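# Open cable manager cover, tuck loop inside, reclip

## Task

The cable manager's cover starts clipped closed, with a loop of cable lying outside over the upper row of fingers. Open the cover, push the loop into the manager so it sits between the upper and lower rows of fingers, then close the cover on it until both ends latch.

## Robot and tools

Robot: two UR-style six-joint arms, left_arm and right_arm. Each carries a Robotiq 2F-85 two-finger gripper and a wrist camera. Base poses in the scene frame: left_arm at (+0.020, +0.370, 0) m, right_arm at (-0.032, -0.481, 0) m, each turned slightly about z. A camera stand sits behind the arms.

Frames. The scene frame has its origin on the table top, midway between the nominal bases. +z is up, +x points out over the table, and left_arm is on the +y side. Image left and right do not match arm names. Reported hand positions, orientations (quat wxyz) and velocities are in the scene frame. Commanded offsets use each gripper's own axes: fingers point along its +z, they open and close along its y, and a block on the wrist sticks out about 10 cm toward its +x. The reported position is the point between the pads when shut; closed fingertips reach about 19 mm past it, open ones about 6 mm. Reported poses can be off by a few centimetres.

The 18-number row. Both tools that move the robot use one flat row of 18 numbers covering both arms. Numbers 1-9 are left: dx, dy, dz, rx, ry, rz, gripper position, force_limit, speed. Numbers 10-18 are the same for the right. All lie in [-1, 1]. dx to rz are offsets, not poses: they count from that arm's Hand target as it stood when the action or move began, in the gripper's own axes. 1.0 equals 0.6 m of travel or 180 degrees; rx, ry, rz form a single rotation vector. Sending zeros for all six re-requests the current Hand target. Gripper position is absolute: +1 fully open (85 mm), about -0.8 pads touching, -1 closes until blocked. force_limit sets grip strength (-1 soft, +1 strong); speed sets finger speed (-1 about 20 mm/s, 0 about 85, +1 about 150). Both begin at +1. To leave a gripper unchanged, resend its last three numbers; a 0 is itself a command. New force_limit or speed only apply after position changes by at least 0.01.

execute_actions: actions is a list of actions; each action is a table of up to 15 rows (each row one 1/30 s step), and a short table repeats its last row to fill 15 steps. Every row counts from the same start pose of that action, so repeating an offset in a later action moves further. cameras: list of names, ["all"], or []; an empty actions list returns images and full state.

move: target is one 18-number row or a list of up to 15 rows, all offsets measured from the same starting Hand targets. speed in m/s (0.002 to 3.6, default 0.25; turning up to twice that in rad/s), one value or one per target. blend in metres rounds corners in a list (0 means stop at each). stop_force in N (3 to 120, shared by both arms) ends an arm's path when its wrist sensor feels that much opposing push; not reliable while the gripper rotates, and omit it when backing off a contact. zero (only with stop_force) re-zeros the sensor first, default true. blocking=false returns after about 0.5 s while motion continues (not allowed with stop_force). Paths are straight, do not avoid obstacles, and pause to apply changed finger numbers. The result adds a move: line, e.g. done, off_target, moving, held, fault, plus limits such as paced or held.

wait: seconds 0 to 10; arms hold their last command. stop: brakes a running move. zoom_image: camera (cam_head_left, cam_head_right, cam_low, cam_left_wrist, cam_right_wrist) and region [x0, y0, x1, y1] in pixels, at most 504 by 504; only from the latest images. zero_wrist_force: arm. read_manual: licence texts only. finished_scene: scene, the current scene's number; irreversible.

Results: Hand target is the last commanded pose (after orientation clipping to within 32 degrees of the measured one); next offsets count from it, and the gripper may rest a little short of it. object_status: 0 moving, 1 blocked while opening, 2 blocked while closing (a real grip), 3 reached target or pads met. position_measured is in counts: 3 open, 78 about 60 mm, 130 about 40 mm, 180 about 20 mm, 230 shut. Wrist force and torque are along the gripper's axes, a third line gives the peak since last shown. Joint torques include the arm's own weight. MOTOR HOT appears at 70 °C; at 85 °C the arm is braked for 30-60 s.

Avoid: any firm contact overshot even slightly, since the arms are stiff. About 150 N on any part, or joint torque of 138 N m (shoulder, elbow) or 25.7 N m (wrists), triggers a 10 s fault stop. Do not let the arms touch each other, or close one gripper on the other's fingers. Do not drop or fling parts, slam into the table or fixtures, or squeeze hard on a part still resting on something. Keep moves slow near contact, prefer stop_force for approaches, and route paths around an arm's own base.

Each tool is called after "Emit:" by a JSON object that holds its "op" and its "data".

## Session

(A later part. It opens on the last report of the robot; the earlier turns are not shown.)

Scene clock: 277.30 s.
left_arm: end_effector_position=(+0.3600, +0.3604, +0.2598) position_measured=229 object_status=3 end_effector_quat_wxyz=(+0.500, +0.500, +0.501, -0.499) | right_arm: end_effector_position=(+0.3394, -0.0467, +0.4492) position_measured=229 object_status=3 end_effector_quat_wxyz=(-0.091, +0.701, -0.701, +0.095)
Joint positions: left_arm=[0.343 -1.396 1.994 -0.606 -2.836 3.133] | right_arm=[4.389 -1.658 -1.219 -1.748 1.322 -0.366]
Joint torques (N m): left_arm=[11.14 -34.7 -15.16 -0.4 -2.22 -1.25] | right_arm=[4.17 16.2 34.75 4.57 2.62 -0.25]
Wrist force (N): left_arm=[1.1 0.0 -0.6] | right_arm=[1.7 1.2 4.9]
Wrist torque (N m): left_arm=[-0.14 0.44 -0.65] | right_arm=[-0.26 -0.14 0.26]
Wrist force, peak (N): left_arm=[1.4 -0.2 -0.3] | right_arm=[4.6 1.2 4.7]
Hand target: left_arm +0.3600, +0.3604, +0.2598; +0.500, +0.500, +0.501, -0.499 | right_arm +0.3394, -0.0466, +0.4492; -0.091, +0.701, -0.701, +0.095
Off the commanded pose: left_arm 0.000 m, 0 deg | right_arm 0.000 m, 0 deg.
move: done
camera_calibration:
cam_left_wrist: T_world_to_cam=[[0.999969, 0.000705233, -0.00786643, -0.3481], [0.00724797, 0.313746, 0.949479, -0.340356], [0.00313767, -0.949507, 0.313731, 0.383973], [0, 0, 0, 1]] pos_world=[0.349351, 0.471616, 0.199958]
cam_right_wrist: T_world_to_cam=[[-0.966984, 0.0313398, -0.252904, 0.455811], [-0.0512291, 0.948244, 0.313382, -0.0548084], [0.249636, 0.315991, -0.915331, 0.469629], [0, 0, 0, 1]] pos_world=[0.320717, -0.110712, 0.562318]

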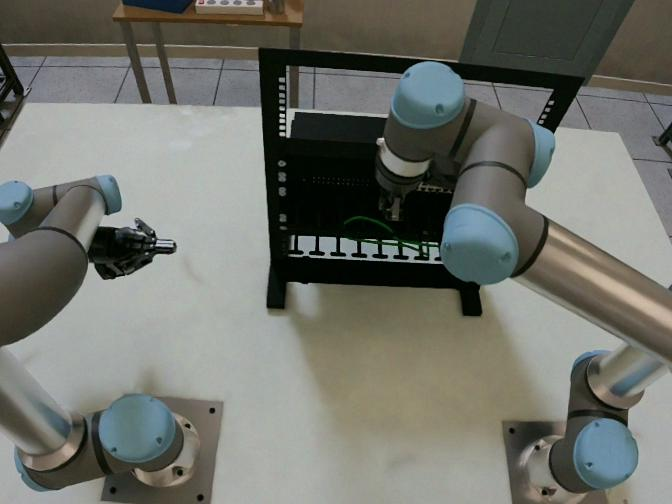

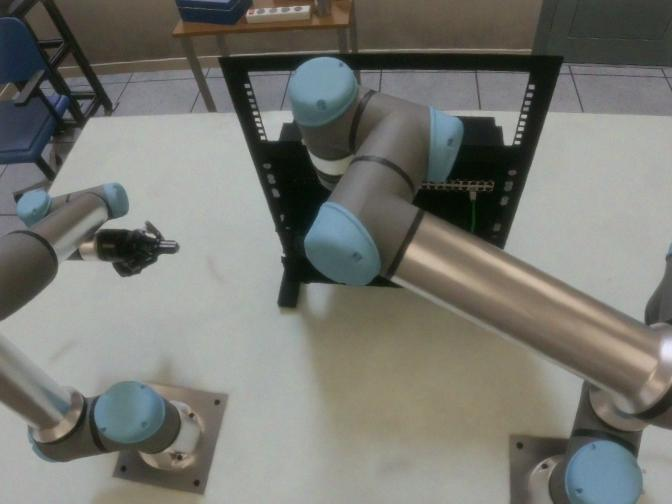

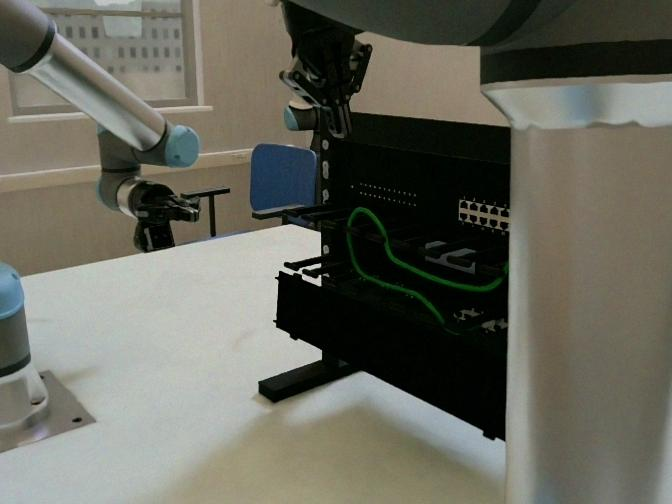

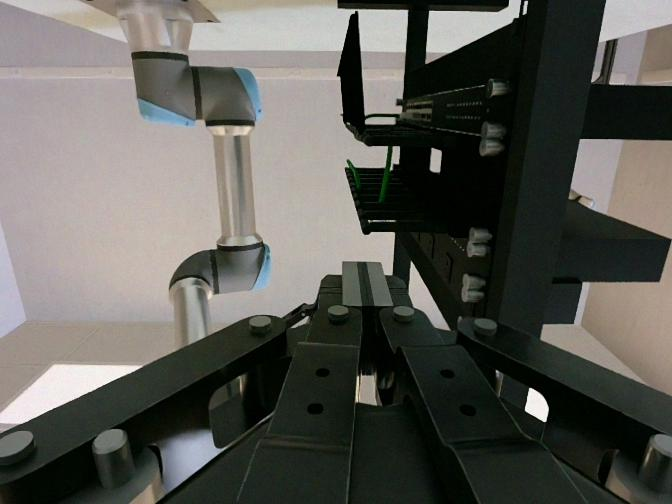

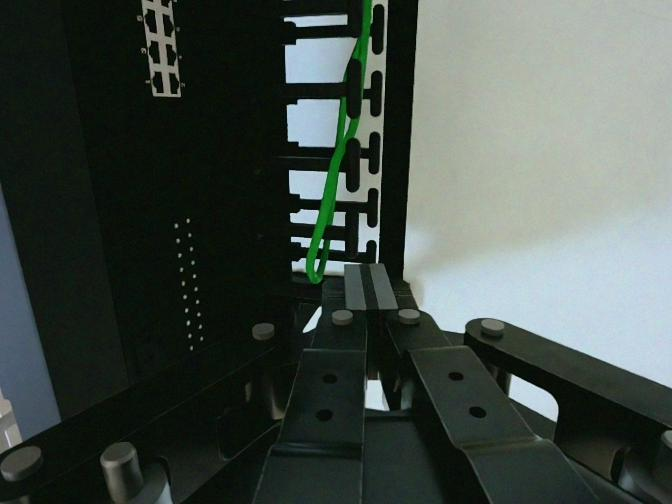

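Emit:
{"op": "move", "data": {"target": [[0,0,0,0,0,0,-0.8,-1,0, 0.017,-0.029,0.18,0,0,0,-0.35,-1,-1],[0,0,0,0,0,0,-0.8,-1,0, 0.017,-0.029,0.244,0,0,0,-0.35,-1,-1]], "speed": 0.08, "stop_force": 15, "cameras": ["all"]}}

Emit:
{"op": "zoom_image", "data": {"camera": "cam_right_wrist", "region": [230, 110, 450, 330]}}

Emit:
{"op": "zoom_image", "data": {"camera": "cam_low", "region": [270, 100, 500, 300]}}

Scene clock: 312.37 s.
left_arm: end_effector_position=(+0.3600, +0.3604, +0.2598) position_measured=229 object_status=3 end_effector_quat_wxyz=(+0.500, +0.500, +0.501, -0.499) | right_arm: end_effector_position=(+0.3889, -0.0576, +0.3322) position_measured=173 object_status=3 end_effector_quat_wxyz=(-0.091, +0.701, -0.701, +0.095)
Joint positions: left_arm=[0.343 -1.396 1.994 -0.606 -2.836 3.133] | right_arm=[4.295 -1.679 -1.502 -1.42 1.331 -0.463]
Joint torques (N m): left_arm=[9.83 -35.39 -17.08 -0.57 -2.02 -1.16] | right_arm=[-6.13 34.79 7.55 4.44 -2.84 -1.09]
Wrist force (N): left_arm=[1.2 -0.3 -0.4] | right_arm=[5.4 0.5 -5.6]
Wrist torque (N m): left_arm=[-0.18 0.44 -0.65] | right_arm=[-0.32 -0.29 0.13]
Wrist force, peak (N): left_arm=[1.4 -0.3 -0.3] | right_arm=[-1.8 -53.8 -36.5]
Hand target: left_arm +0.3600, +0.3604, +0.2598; +0.500, +0.500, +0.501, -0.499 | right_arm +0.3889, -0.0576, +0.3322; -0.091, +0.701, -0.701, +0.095 (not the last commanded pose)
Off the commanded pose: left_arm 0.000 m, 0 deg | right_arm 0.020 m, 0 deg.
move: contact (right_arm); path passed 1 of 2 targets
camera_calibration:
cam_left_wrist: T_world_to_cam=[[0.999969, 0.000705233, -0.00786643, -0.3481], [0.00724797, 0.313746, 0.949479, -0.340356], [0.00313767, -0.949507, 0.313731, 0.383973], [0, 0, 0, 1]] pos_world=[0.349351, 0.471616, 0.199958]
cam_right_wrist: T_world_to_cam=[[-0.967046, 0.0313299, -0.252665, 0.474343], [-0.0511021, 0.948319, 0.313177, -0.00521732], [0.249419, 0.315768, -0.915468, 0.353737], [0, 0, 0, 1]] pos_world=[0.370217, -0.121612, 0.445318]

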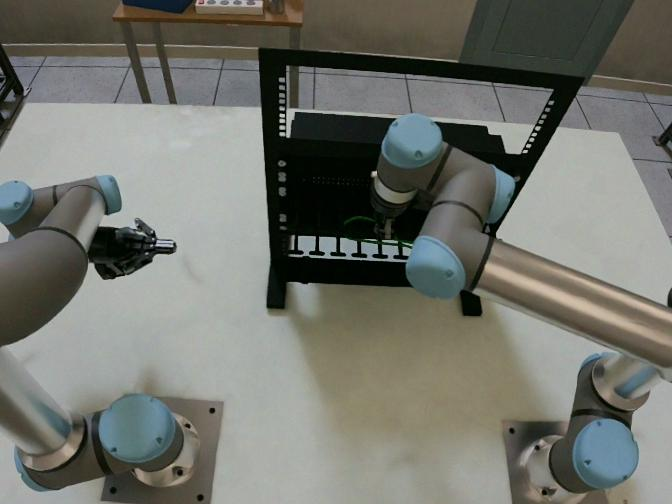

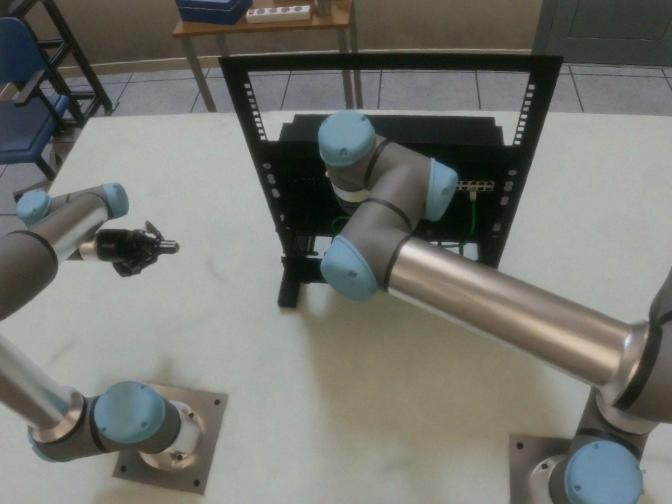

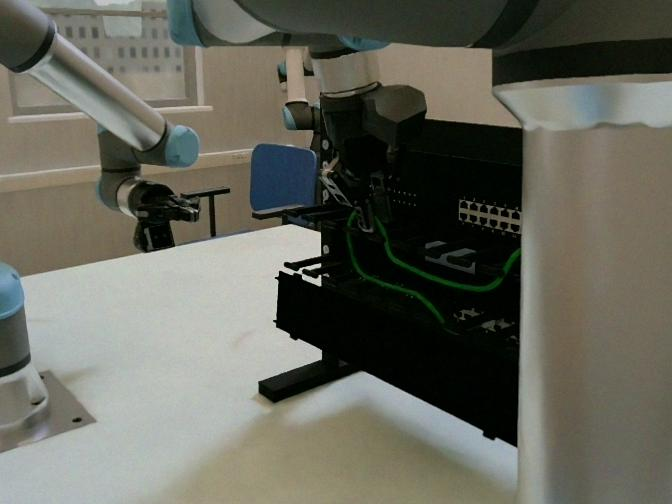

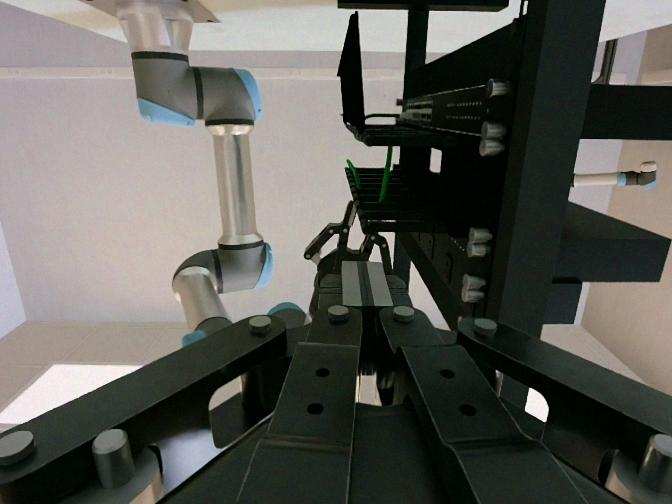

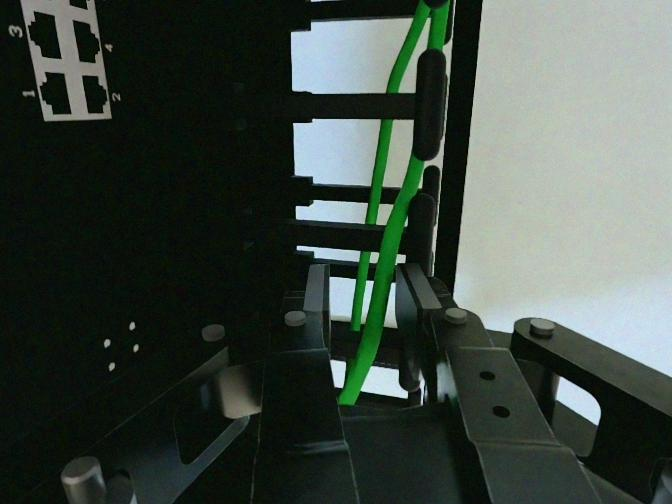

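Scaled by 2.291.

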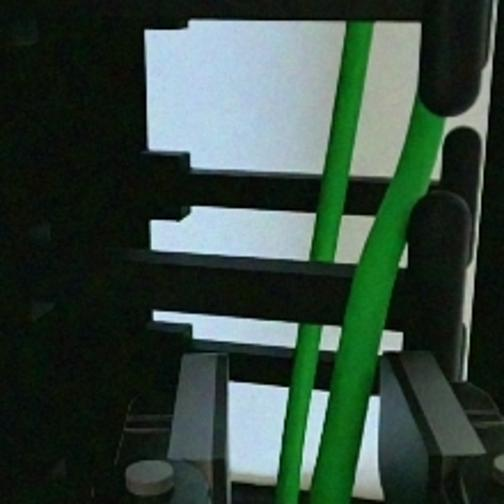

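Scaled by 2.191.

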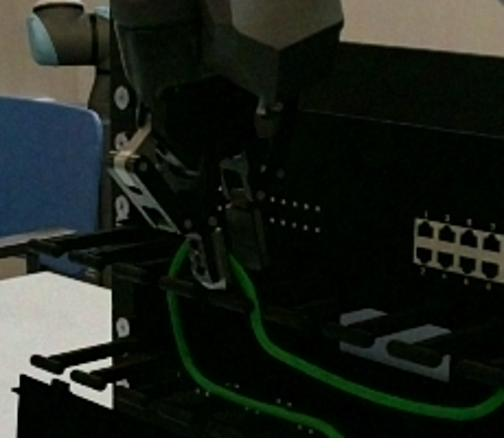

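Emit:
{"op": "move", "data": {"target": [0,0,0,0,0,0,-0.8,-1,0, 0,0.006,-0.003,0,0,0,-1,-0.7,-0.5], "speed": 0.05, "cameras": ["cam_right_wrist","cam_low"]}}

Emit:
{"op": "zoom_image", "data": {"camera": "cam_right_wrist", "region": [230, 110, 450, 330]}}

Scene clock: 319.93 s.
left_arm: end_effector_position=(+0.3600, +0.3604, +0.2598) position_measured=229 object_status=3 end_effector_quat_wxyz=(+0.500, +0.500, +0.501, -0.499) | right_arm: end_effector_position=(+0.3849, -0.0576, +0.3330) position_measured=219 object_status=2 end_effector_quat_wxyz=(-0.091, +0.701, -0.701, +0.095)
Joint positions: left_arm=[0.343 -1.396 1.994 -0.606 -2.836 3.133] | right_arm=[4.301 -1.673 -1.507 -1.423 1.33 -0.456]
Joint torques (N m): left_arm=[9.56 -34.65 -18.29 -0.51 -1.98 -1.06] | right_arm=[-2.77 29.66 18.44 2.32 -3.13 -0.5]
Wrist force (N): left_arm=[1.2 0.0 -0.4] | right_arm=[2.3 1.8 4.7]
Wrist torque (N m): left_arm=[-0.14 0.43 -0.65] | right_arm=[-0.17 -0.24 0.20]
Wrist force, peak (N): left_arm=[1.3 -0.1 -0.4] | right_arm=[5.2 0.6 -5.5]
Hand target: left_arm +0.3600, +0.3604, +0.2598; +0.500, +0.500, +0.501, -0.499 | right_arm +0.3850, -0.0576, +0.3330; -0.091, +0.701, -0.701, +0.095
Off the commanded pose: left_arm 0.000 m, 0 deg | right_arm 0.000 m, 0 deg.
move: done
camera_calibration:
cam_right_wrist: T_world_to_cam=[[-0.96704, 0.031338, -0.252687, 0.470686], [-0.0511097, 0.948309, 0.313206, -0.0056838], [0.249441, 0.315798, -0.915451, 0.355455], [0, 0, 0, 1]] pos_world=[0.366217, -0.121612, 0.446118]
Images, in order (width x height): cam_low 672x504, cam_right_wrist 672x504.

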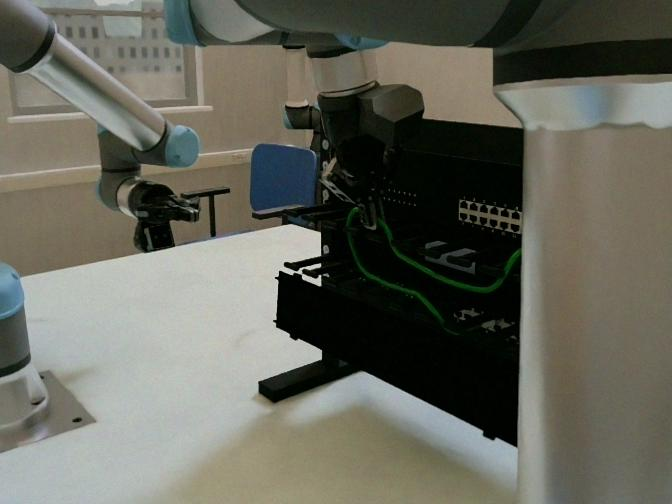

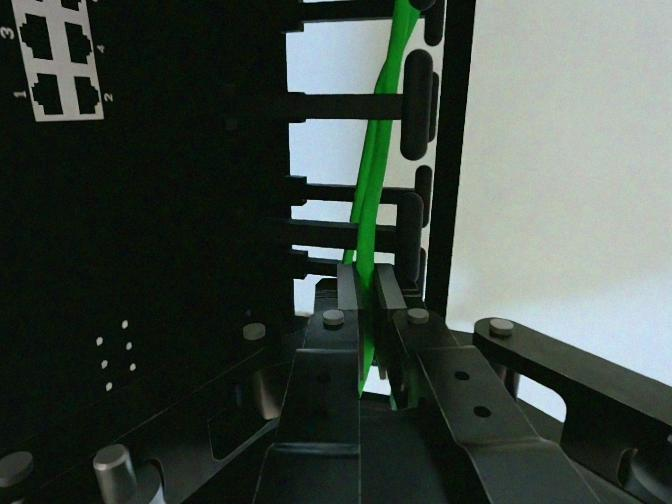

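Scaled by 2.291.

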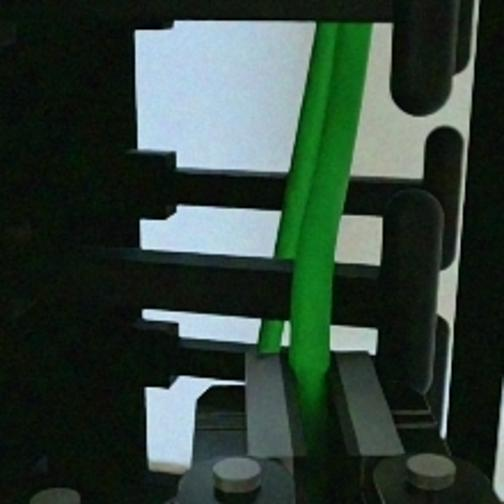

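Emit:
{"op": "move", "data": {"target": [[0,0,0,0,0,0,-0.8,-1,0, -0.005,0.017,-0.034,0,0,0,-1,-0.7,-0.5],[0,0,0,0,0,0,-0.8,-1,0, -0.013,0.1075,-0.049,0,0,0,-1,-0.7,-0.5]], "speed": 0.06, "stop_force": 25, "cameras": ["cam_right_wrist","cam_low","cam_head_left"]}}

Emit:
{"op": "zoom_image", "data": {"camera": "cam_right_wrist", "region": [180, 10, 450, 330]}}

Scene clock: 331.03 s.
left_arm: end_effector_position=(+0.3600, +0.3604, +0.2598) position_measured=229 object_status=3 end_effector_quat_wxyz=(+0.500, +0.500, +0.501, -0.499) | right_arm: end_effector_position=(+0.3151, -0.0496, +0.3445) position_measured=219 object_status=2 end_effector_quat_wxyz=(-0.091, +0.701, -0.701, +0.095)
Joint positions: left_arm=[0.343 -1.396 1.994 -0.606 -2.836 3.133] | right_arm=[4.433 -1.587 -1.561 -1.489 1.318 -0.321]
Joint torques (N m): left_arm=[8.74 -34.3 -19.56 -0.43 -2.21 -1.33] | right_arm=[1.18 14.37 36.07 5.28 -0.5 0.78]
Wrist force (N): left_arm=[1.0 -0.1 -0.4] | right_arm=[3.8 0.9 5.0]
Wrist torque (N m): left_arm=[-0.15 0.45 -0.65] | right_arm=[-0.13 -0.27 0.29]
Wrist force, peak (N): left_arm=[1.3 -0.1 -0.5] | right_arm=[14.1 -10.2 15.4]
Hand target: left_arm +0.3600, +0.3604, +0.2598; +0.500, +0.500, +0.501, -0.499 | right_arm +0.3151, -0.0496, +0.3445; -0.091, +0.701, -0.701, +0.095
Off the commanded pose: left_arm 0.000 m, 0 deg | right_arm 0.000 m, 0 deg.
move: done
camera_calibration:
cam_right_wrist: T_world_to_cam=[[-0.967016, 0.0313691, -0.252776, 0.405879], [-0.0511078, 0.948311, 0.313201, -0.0204378], [0.249535, 0.31579, -0.915428, 0.380828], [0, 0, 0, 1]] pos_world=[0.296417, -0.113612, 0.457618]
Images, in order (width x height): cam_head_left 672x504, cam_low 672x504, cam_right_wrist 672x504.

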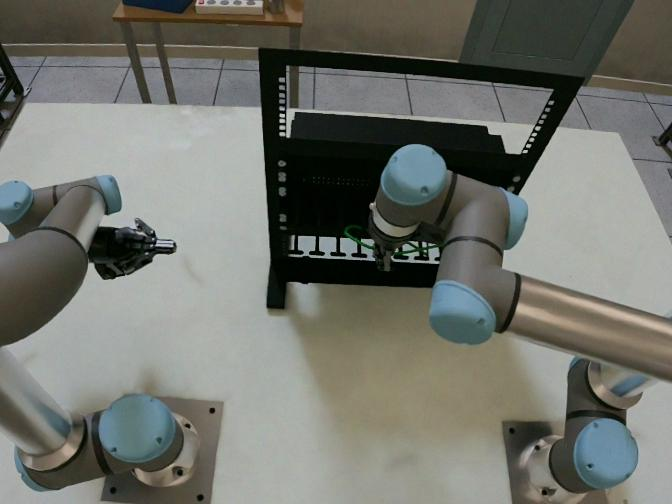

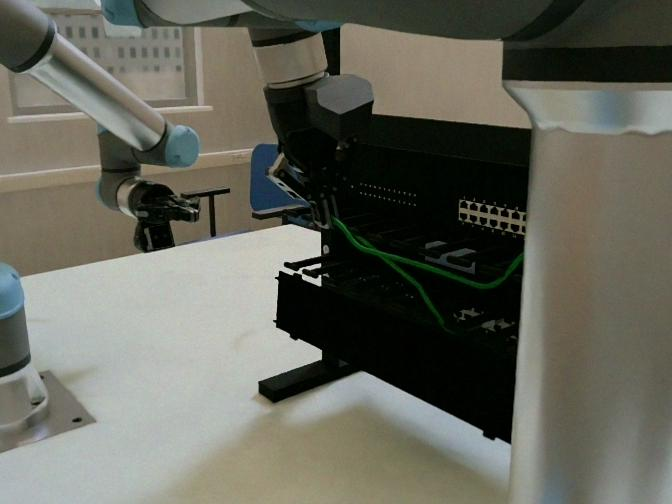

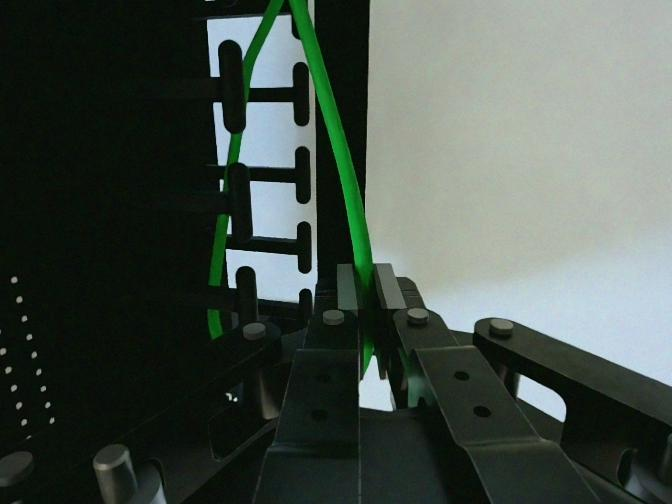

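Scaled by 1.575.

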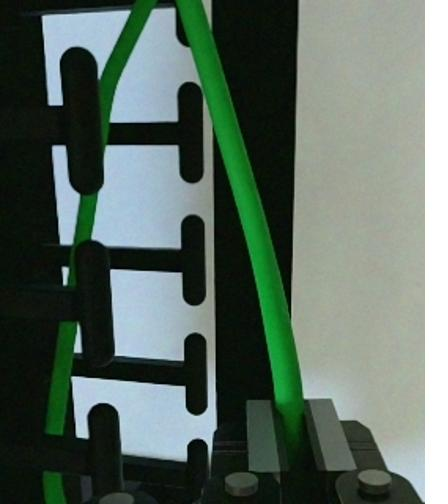

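Emit:
{"op": "move", "data": {"target": [[0,0,0,0,0,0,-0.8,-1,0, -0.05,0.032,-0.009,0,0,0,-1,-0.7,-0.5],[0,0,0,0,0,0,-0.8,-1,0, -0.05,0.073,0.144,0,0,0,-1,-0.7,-0.5]], "speed": 0.06, "stop_force": 25, "cameras": ["cam_right_wrist","cam_low","cam_head_left","cam_left_wrist"]}}

Emit:
{"op": "zoom_image", "data": {"camera": "cam_right_wrist", "region": [100, 10, 450, 330]}}

Emit:
{"op": "zoom_image", "data": {"camera": "cam_low", "region": [270, 150, 530, 350]}}

Scene clock: 353.17 s.
left_arm: end_effector_position=(+0.3600, +0.3604, +0.2598) position_measured=229 object_status=3 end_effector_quat_wxyz=(+0.500, +0.500, +0.501, -0.499) | right_arm: end_effector_position=(+0.3046, -0.0340, +0.3445) position_measured=219 object_status=2 end_effector_quat_wxyz=(-0.091, +0.701, -0.701, +0.095)
Joint positions: left_arm=[0.343 -1.396 1.994 -0.606 -2.836 3.133] | right_arm=[4.462 -1.606 -1.54 -1.499 1.316 -0.291]
Joint torques (N m): left_arm=[7.95 -35.22 -23.15 -0.48 -2.11 -1.22] | right_arm=[12.28 14.25 37.65 4.22 4.77 1.39]
Wrist force (N): left_arm=[1.1 0.0 -0.3] | right_arm=[17.1 -2.3 8.0]
Wrist torque (N m): left_arm=[-0.14 0.44 -0.65] | right_arm=[-0.05 -0.66 0.21]
Wrist force, peak (N): left_arm=[1.4 -0.2 -0.5] | right_arm=[32.9 -6.7 12.8]
Hand target: left_arm +0.3600, +0.3604, +0.2598; +0.500, +0.500, +0.501, -0.499 | right_arm +0.3046, -0.0340, +0.3445; -0.091, +0.701, -0.701, +0.095 (not the last commanded pose)
Off the commanded pose: left_arm 0.000 m, 0 deg | right_arm 0.096 m, 0 deg.
move: contact (right_arm); path passed 0 of 2 targets
camera_calibration:
cam_left_wrist: T_world_to_cam=[[0.999969, 0.000705233, -0.00786643, -0.3481], [0.00724797, 0.313746, 0.949479, -0.340356], [0.00313767, -0.949507, 0.313731, 0.383973], [0, 0, 0, 1]] pos_world=[0.349351, 0.471616, 0.199958]
cam_right_wrist: T_world_to_cam=[[-0.967016, 0.0312892, -0.252787, 0.395233], [-0.0511056, 0.948413, 0.312893, -0.0356172], [0.249536, 0.315491, -0.915531, 0.378541], [0, 0, 0, 1]] pos_world=[0.285917, -0.0980129, 0.45762]
Images, in order (width x height): cam_head_left 672x504, cam_low 672x504, cam_left_wrist 672x504, cam_right_wrist 672x504.

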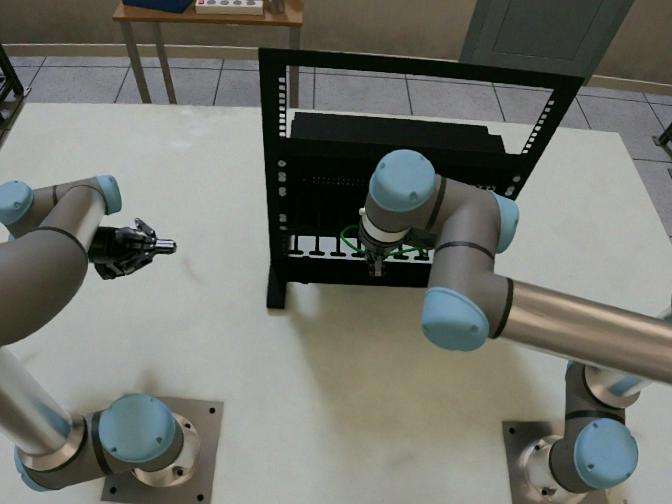

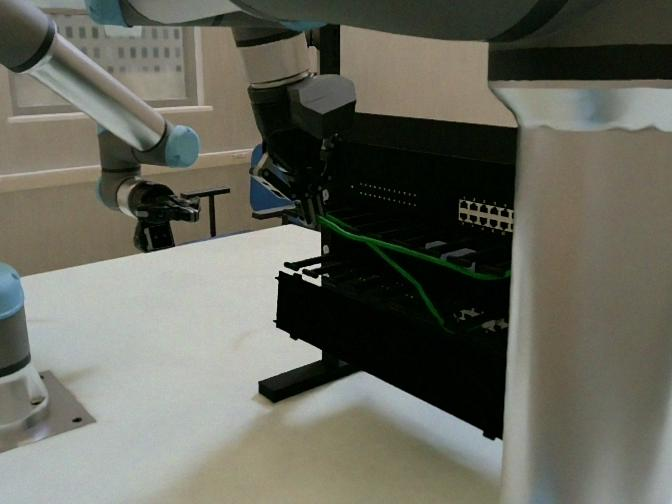

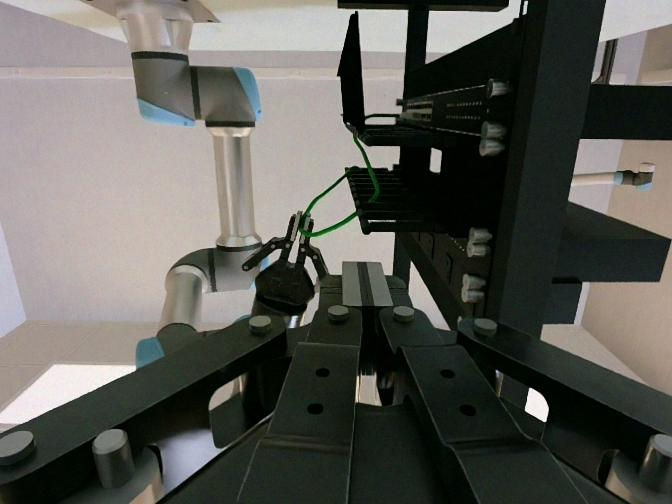

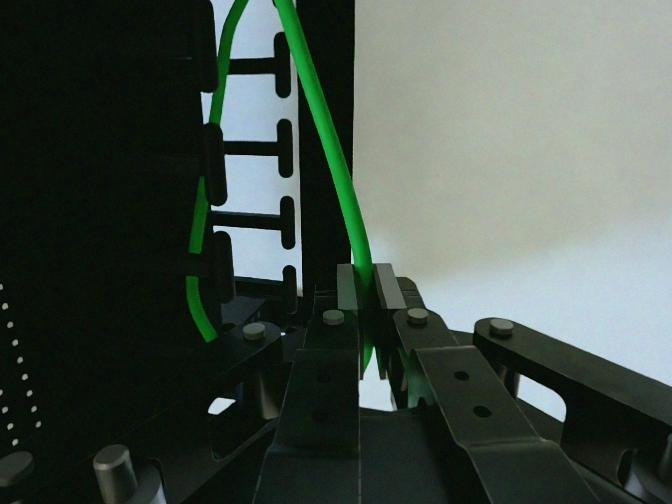

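Scaled by 1.440.

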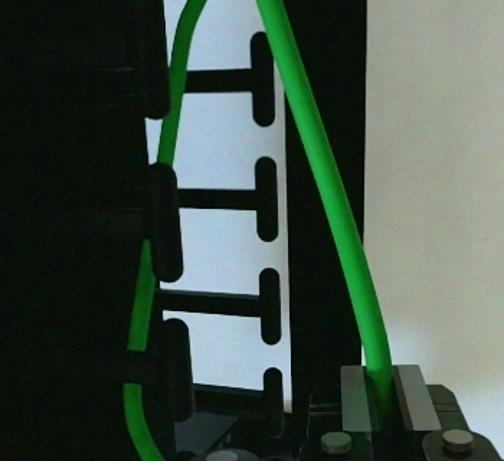

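Scaled by 1.938.

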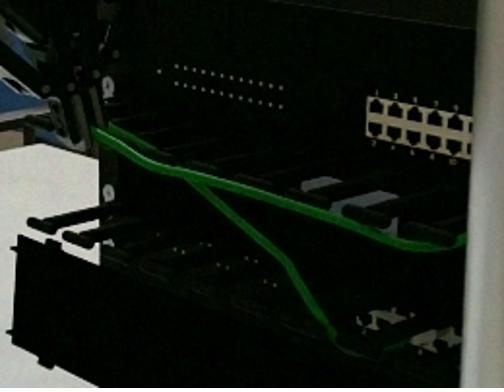

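Emit:
{"op": "move", "data": {"target": [[0,0,0,0,0,0,-0.8,-1,0, 0.008,-0.04,0,0,0,0,-1,-0.7,-0.5],[0,0,0,0,0,0,-0.8,-1,0, 0.003,0.0115,0.143,0,0,0,-1,-0.7,-0.5]], "speed": 0.06, "stop_force": 30, "cameras": ["cam_right_wrist","cam_low","cam_head_left","cam_left_wrist"]}}

Emit:
{"op": "zoom_image", "data": {"camera": "cam_left_wrist", "region": [220, 80, 470, 330]}}

Emit:
{"op": "zoom_image", "data": {"camera": "cam_low", "region": [270, 150, 530, 350]}}

Scene clock: 372.93 s.
left_arm: end_effector_position=(+0.3600, +0.3604, +0.2598) position_measured=229 object_status=3 end_effector_quat_wxyz=(+0.500, +0.500, +0.501, -0.499) | right_arm: end_effector_position=(+0.3203, -0.0364, +0.2599) position_measured=219 object_status=2 end_effector_quat_wxyz=(-0.091, +0.701, -0.701, +0.095)
Joint positions: left_arm=[0.343 -1.396 1.994 -0.606 -2.836 3.133] | right_arm=[4.431 -1.643 -1.719 -1.273 1.318 -0.323]
Joint torques (N m): left_arm=[7.65 -34.18 -25.31 -0.47 -2.22 -1.28] | right_arm=[-3.09 36.02 35.61 5.85 -0.58 -1.1]
Wrist force (N): left_arm=[0.9 0.0 -0.3] | right_arm=[8.8 -1.5 2.2]
Wrist torque (N m): left_arm=[-0.13 0.47 -0.65] | right_arm=[-0.11 -0.37 0.20]
Wrist force, peak (N): left_arm=[1.3 -0.1 -0.5] | right_arm=[17.3 -2.3 8.1]
Hand target: left_arm +0.3600, +0.3604, +0.2598; +0.500, +0.500, +0.501, -0.499 | right_arm +0.3203, -0.0364, +0.2599; -0.091, +0.701, -0.701, +0.095
Off the commanded pose: left_arm 0.000 m, 0 deg | right_arm 0.000 m, 0 deg.
move: done
camera_calibration:
cam_left_wrist: T_world_to_cam=[[0.999969, 0.000705233, -0.00786643, -0.3481], [0.00724797, 0.313746, 0.949479, -0.340356], [0.00313767, -0.949507, 0.313731, 0.383973], [0, 0, 0, 1]] pos_world=[0.349351, 0.471616, 0.199958]
cam_right_wrist: T_world_to_cam=[[-0.967016, 0.0312892, -0.252787, 0.389104], [-0.0511056, 0.948413, 0.312893, -0.00606796], [0.249536, 0.315491, -0.915531, 0.297926], [0, 0, 0, 1]] pos_world=[0.301617, -0.100413, 0.37302]
Images, in order (width x height): cam_head_left 672x504, cam_low 672x504, cam_left_wrist 672x504, cam_right_wrist 672x504.

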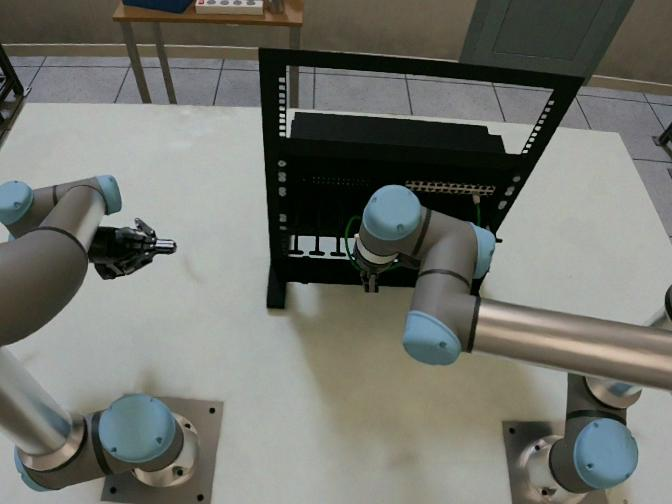

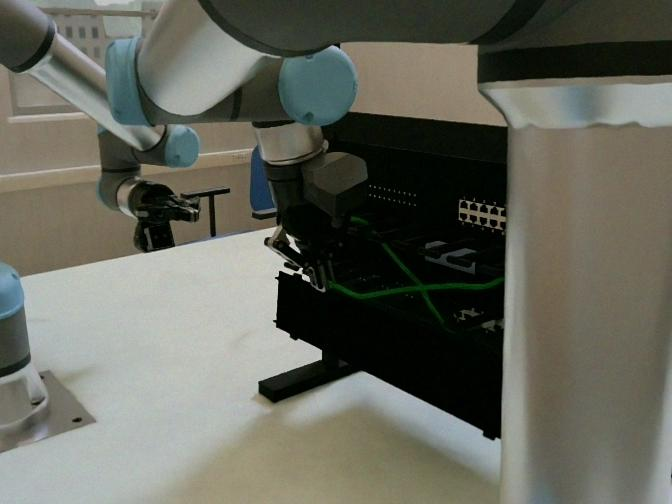

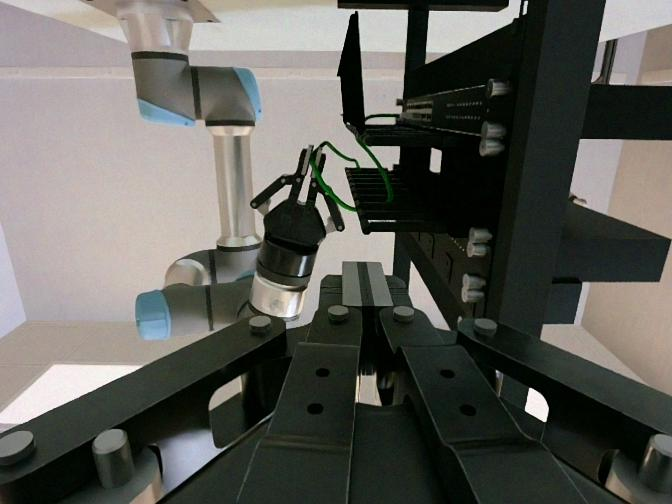

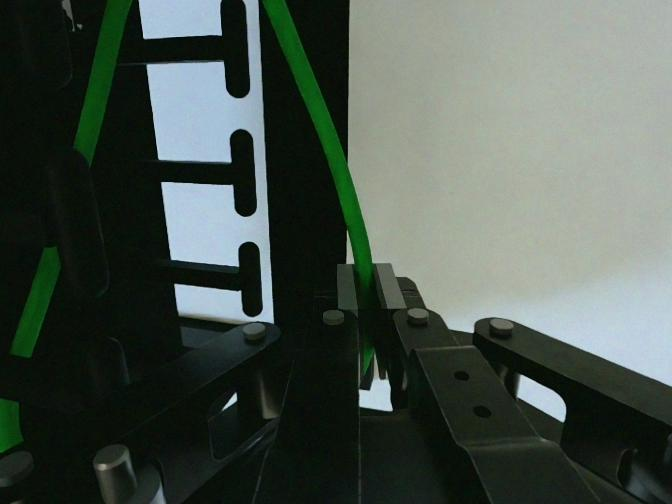

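Scaled by 2.016.

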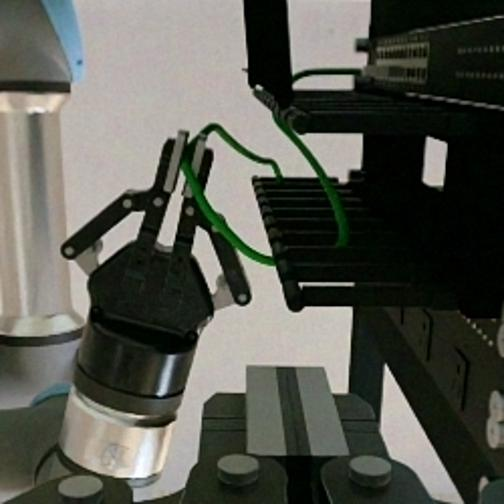

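Scaled by 1.938.

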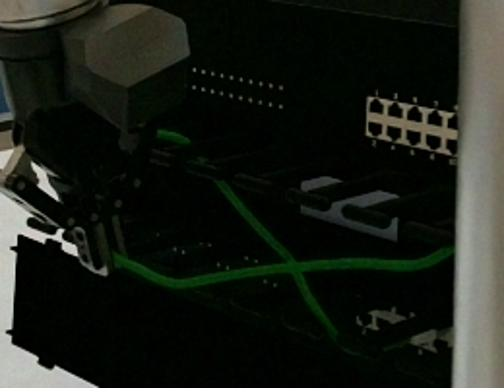

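Emit:
{"op": "move", "data": {"target": [0,0,0,0,0,0,-0.8,-1,0, 0,0.003,0.077,0,0,0,-1,-0.7,-0.5], "speed": 0.05, "stop_force": 25, "cameras": ["cam_right_wrist","cam_low","cam_head_left","cam_left_wrist"]}}

Emit:
{"op": "zoom_image", "data": {"camera": "cam_left_wrist", "region": [270, 100, 450, 280]}}

Emit:
{"op": "zoom_image", "data": {"camera": "cam_head_left", "region": [270, 180, 520, 300]}}

Scene clock: 391.80 s.
left_arm: end_effector_position=(+0.3600, +0.3604, +0.2598) position_measured=229 object_status=3 end_effector_quat_wxyz=(+0.500, +0.500, +0.501, -0.499) | right_arm: end_effector_position=(+0.3306, -0.0367, +0.2148) position_measured=219 object_status=2 end_effector_quat_wxyz=(-0.090, +0.701, -0.701, +0.095)
Joint positions: left_arm=[0.343 -1.396 1.994 -0.606 -2.836 3.133] | right_arm=[4.412 -1.686 -1.793 -1.152 1.32 -0.343]
Joint torques (N m): left_arm=[6.42 -36.05 -25.94 -0.48 -2.17 -1.15] | right_arm=[11 36.07 35.41 6.18 4.44 1.48]
Wrist force (N): left_arm=[1.3 0.0 -0.5] | right_arm=[15.1 -2.5 0.7]
Wrist torque (N m): left_arm=[-0.13 0.42 -0.65] | right_arm=[-0.05 -0.48 0.18]
Wrist force, peak (N): left_arm=[1.4 -0.2 -0.3] | right_arm=[15.4 -2.7 1.3]
Hand target: left_arm +0.3600, +0.3604, +0.2598; +0.500, +0.500, +0.501, -0.499 | right_arm +0.3306, -0.0367, +0.2148; -0.091, +0.701, -0.701, +0.095
Off the commanded pose: left_arm 0.000 m, 0 deg | right_arm 0.000 m, 0 deg.
move: done
camera_calibration:
cam_left_wrist: T_world_to_cam=[[0.999969, 0.000705233, -0.00786643, -0.3481], [0.00724797, 0.313746, 0.949479, -0.340356], [0.00313767, -0.949507, 0.313731, 0.383973], [0, 0, 0, 1]] pos_world=[0.349351, 0.471616, 0.199958]
cam_right_wrist: T_world_to_cam=[[-0.967016, 0.0312892, -0.252787, 0.387673], [-0.0511056, 0.948413, 0.312893, 0.00885441], [0.249536, 0.315491, -0.915531, 0.25416], [0, 0, 0, 1]] pos_world=[0.311917, -0.100713, 0.32792]
Images, in order (width x height): cam_head_left 672x504, cam_low 672x504, cam_left_wrist 672x504, cam_right_wrist 672x504.

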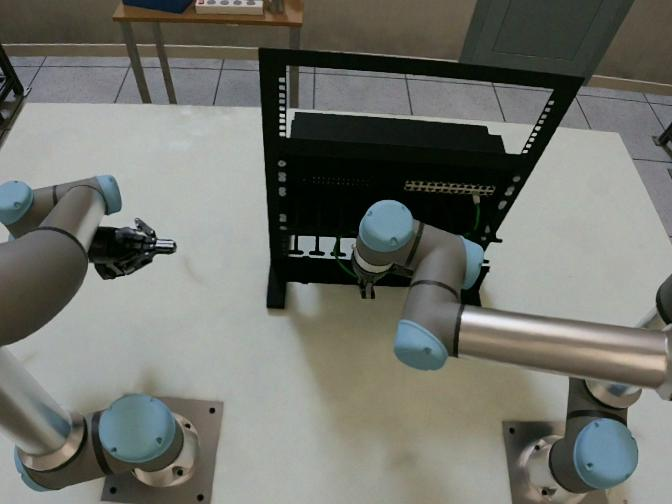

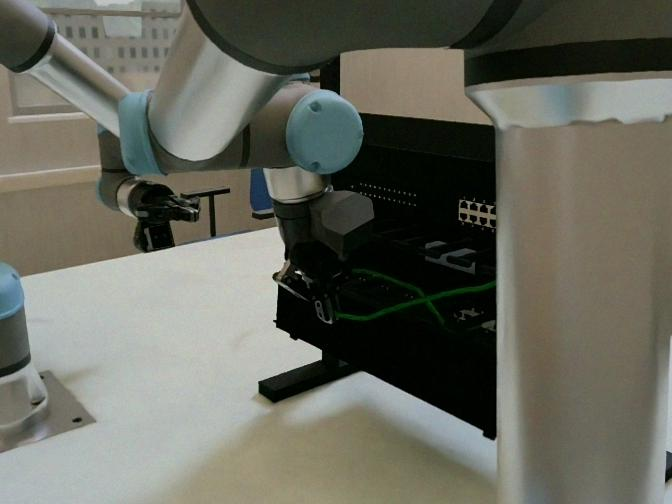

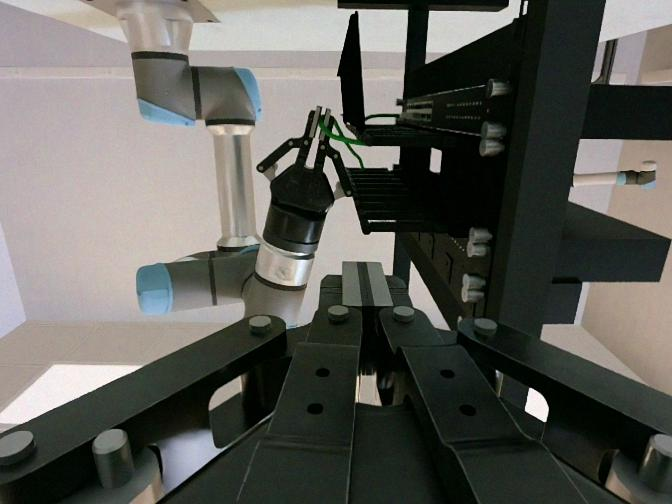

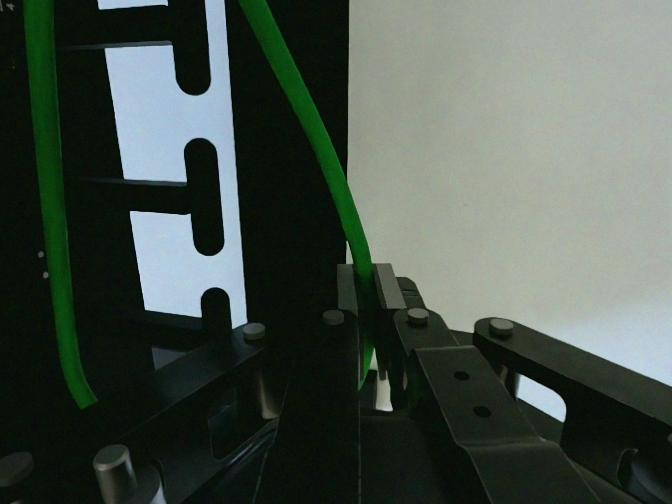

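Scaled by 2.800.

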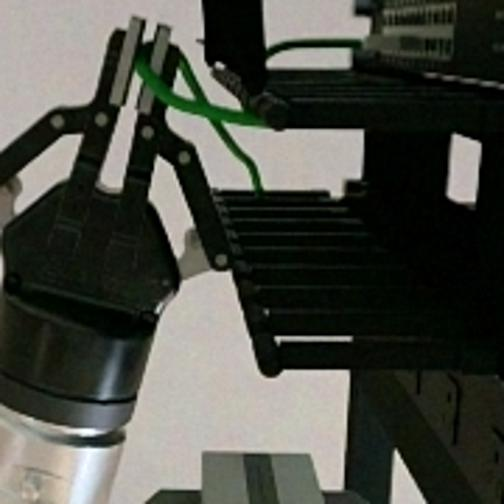

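Scaled by 2.016.

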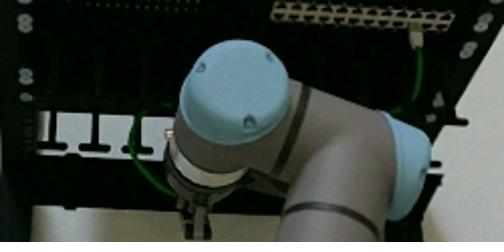

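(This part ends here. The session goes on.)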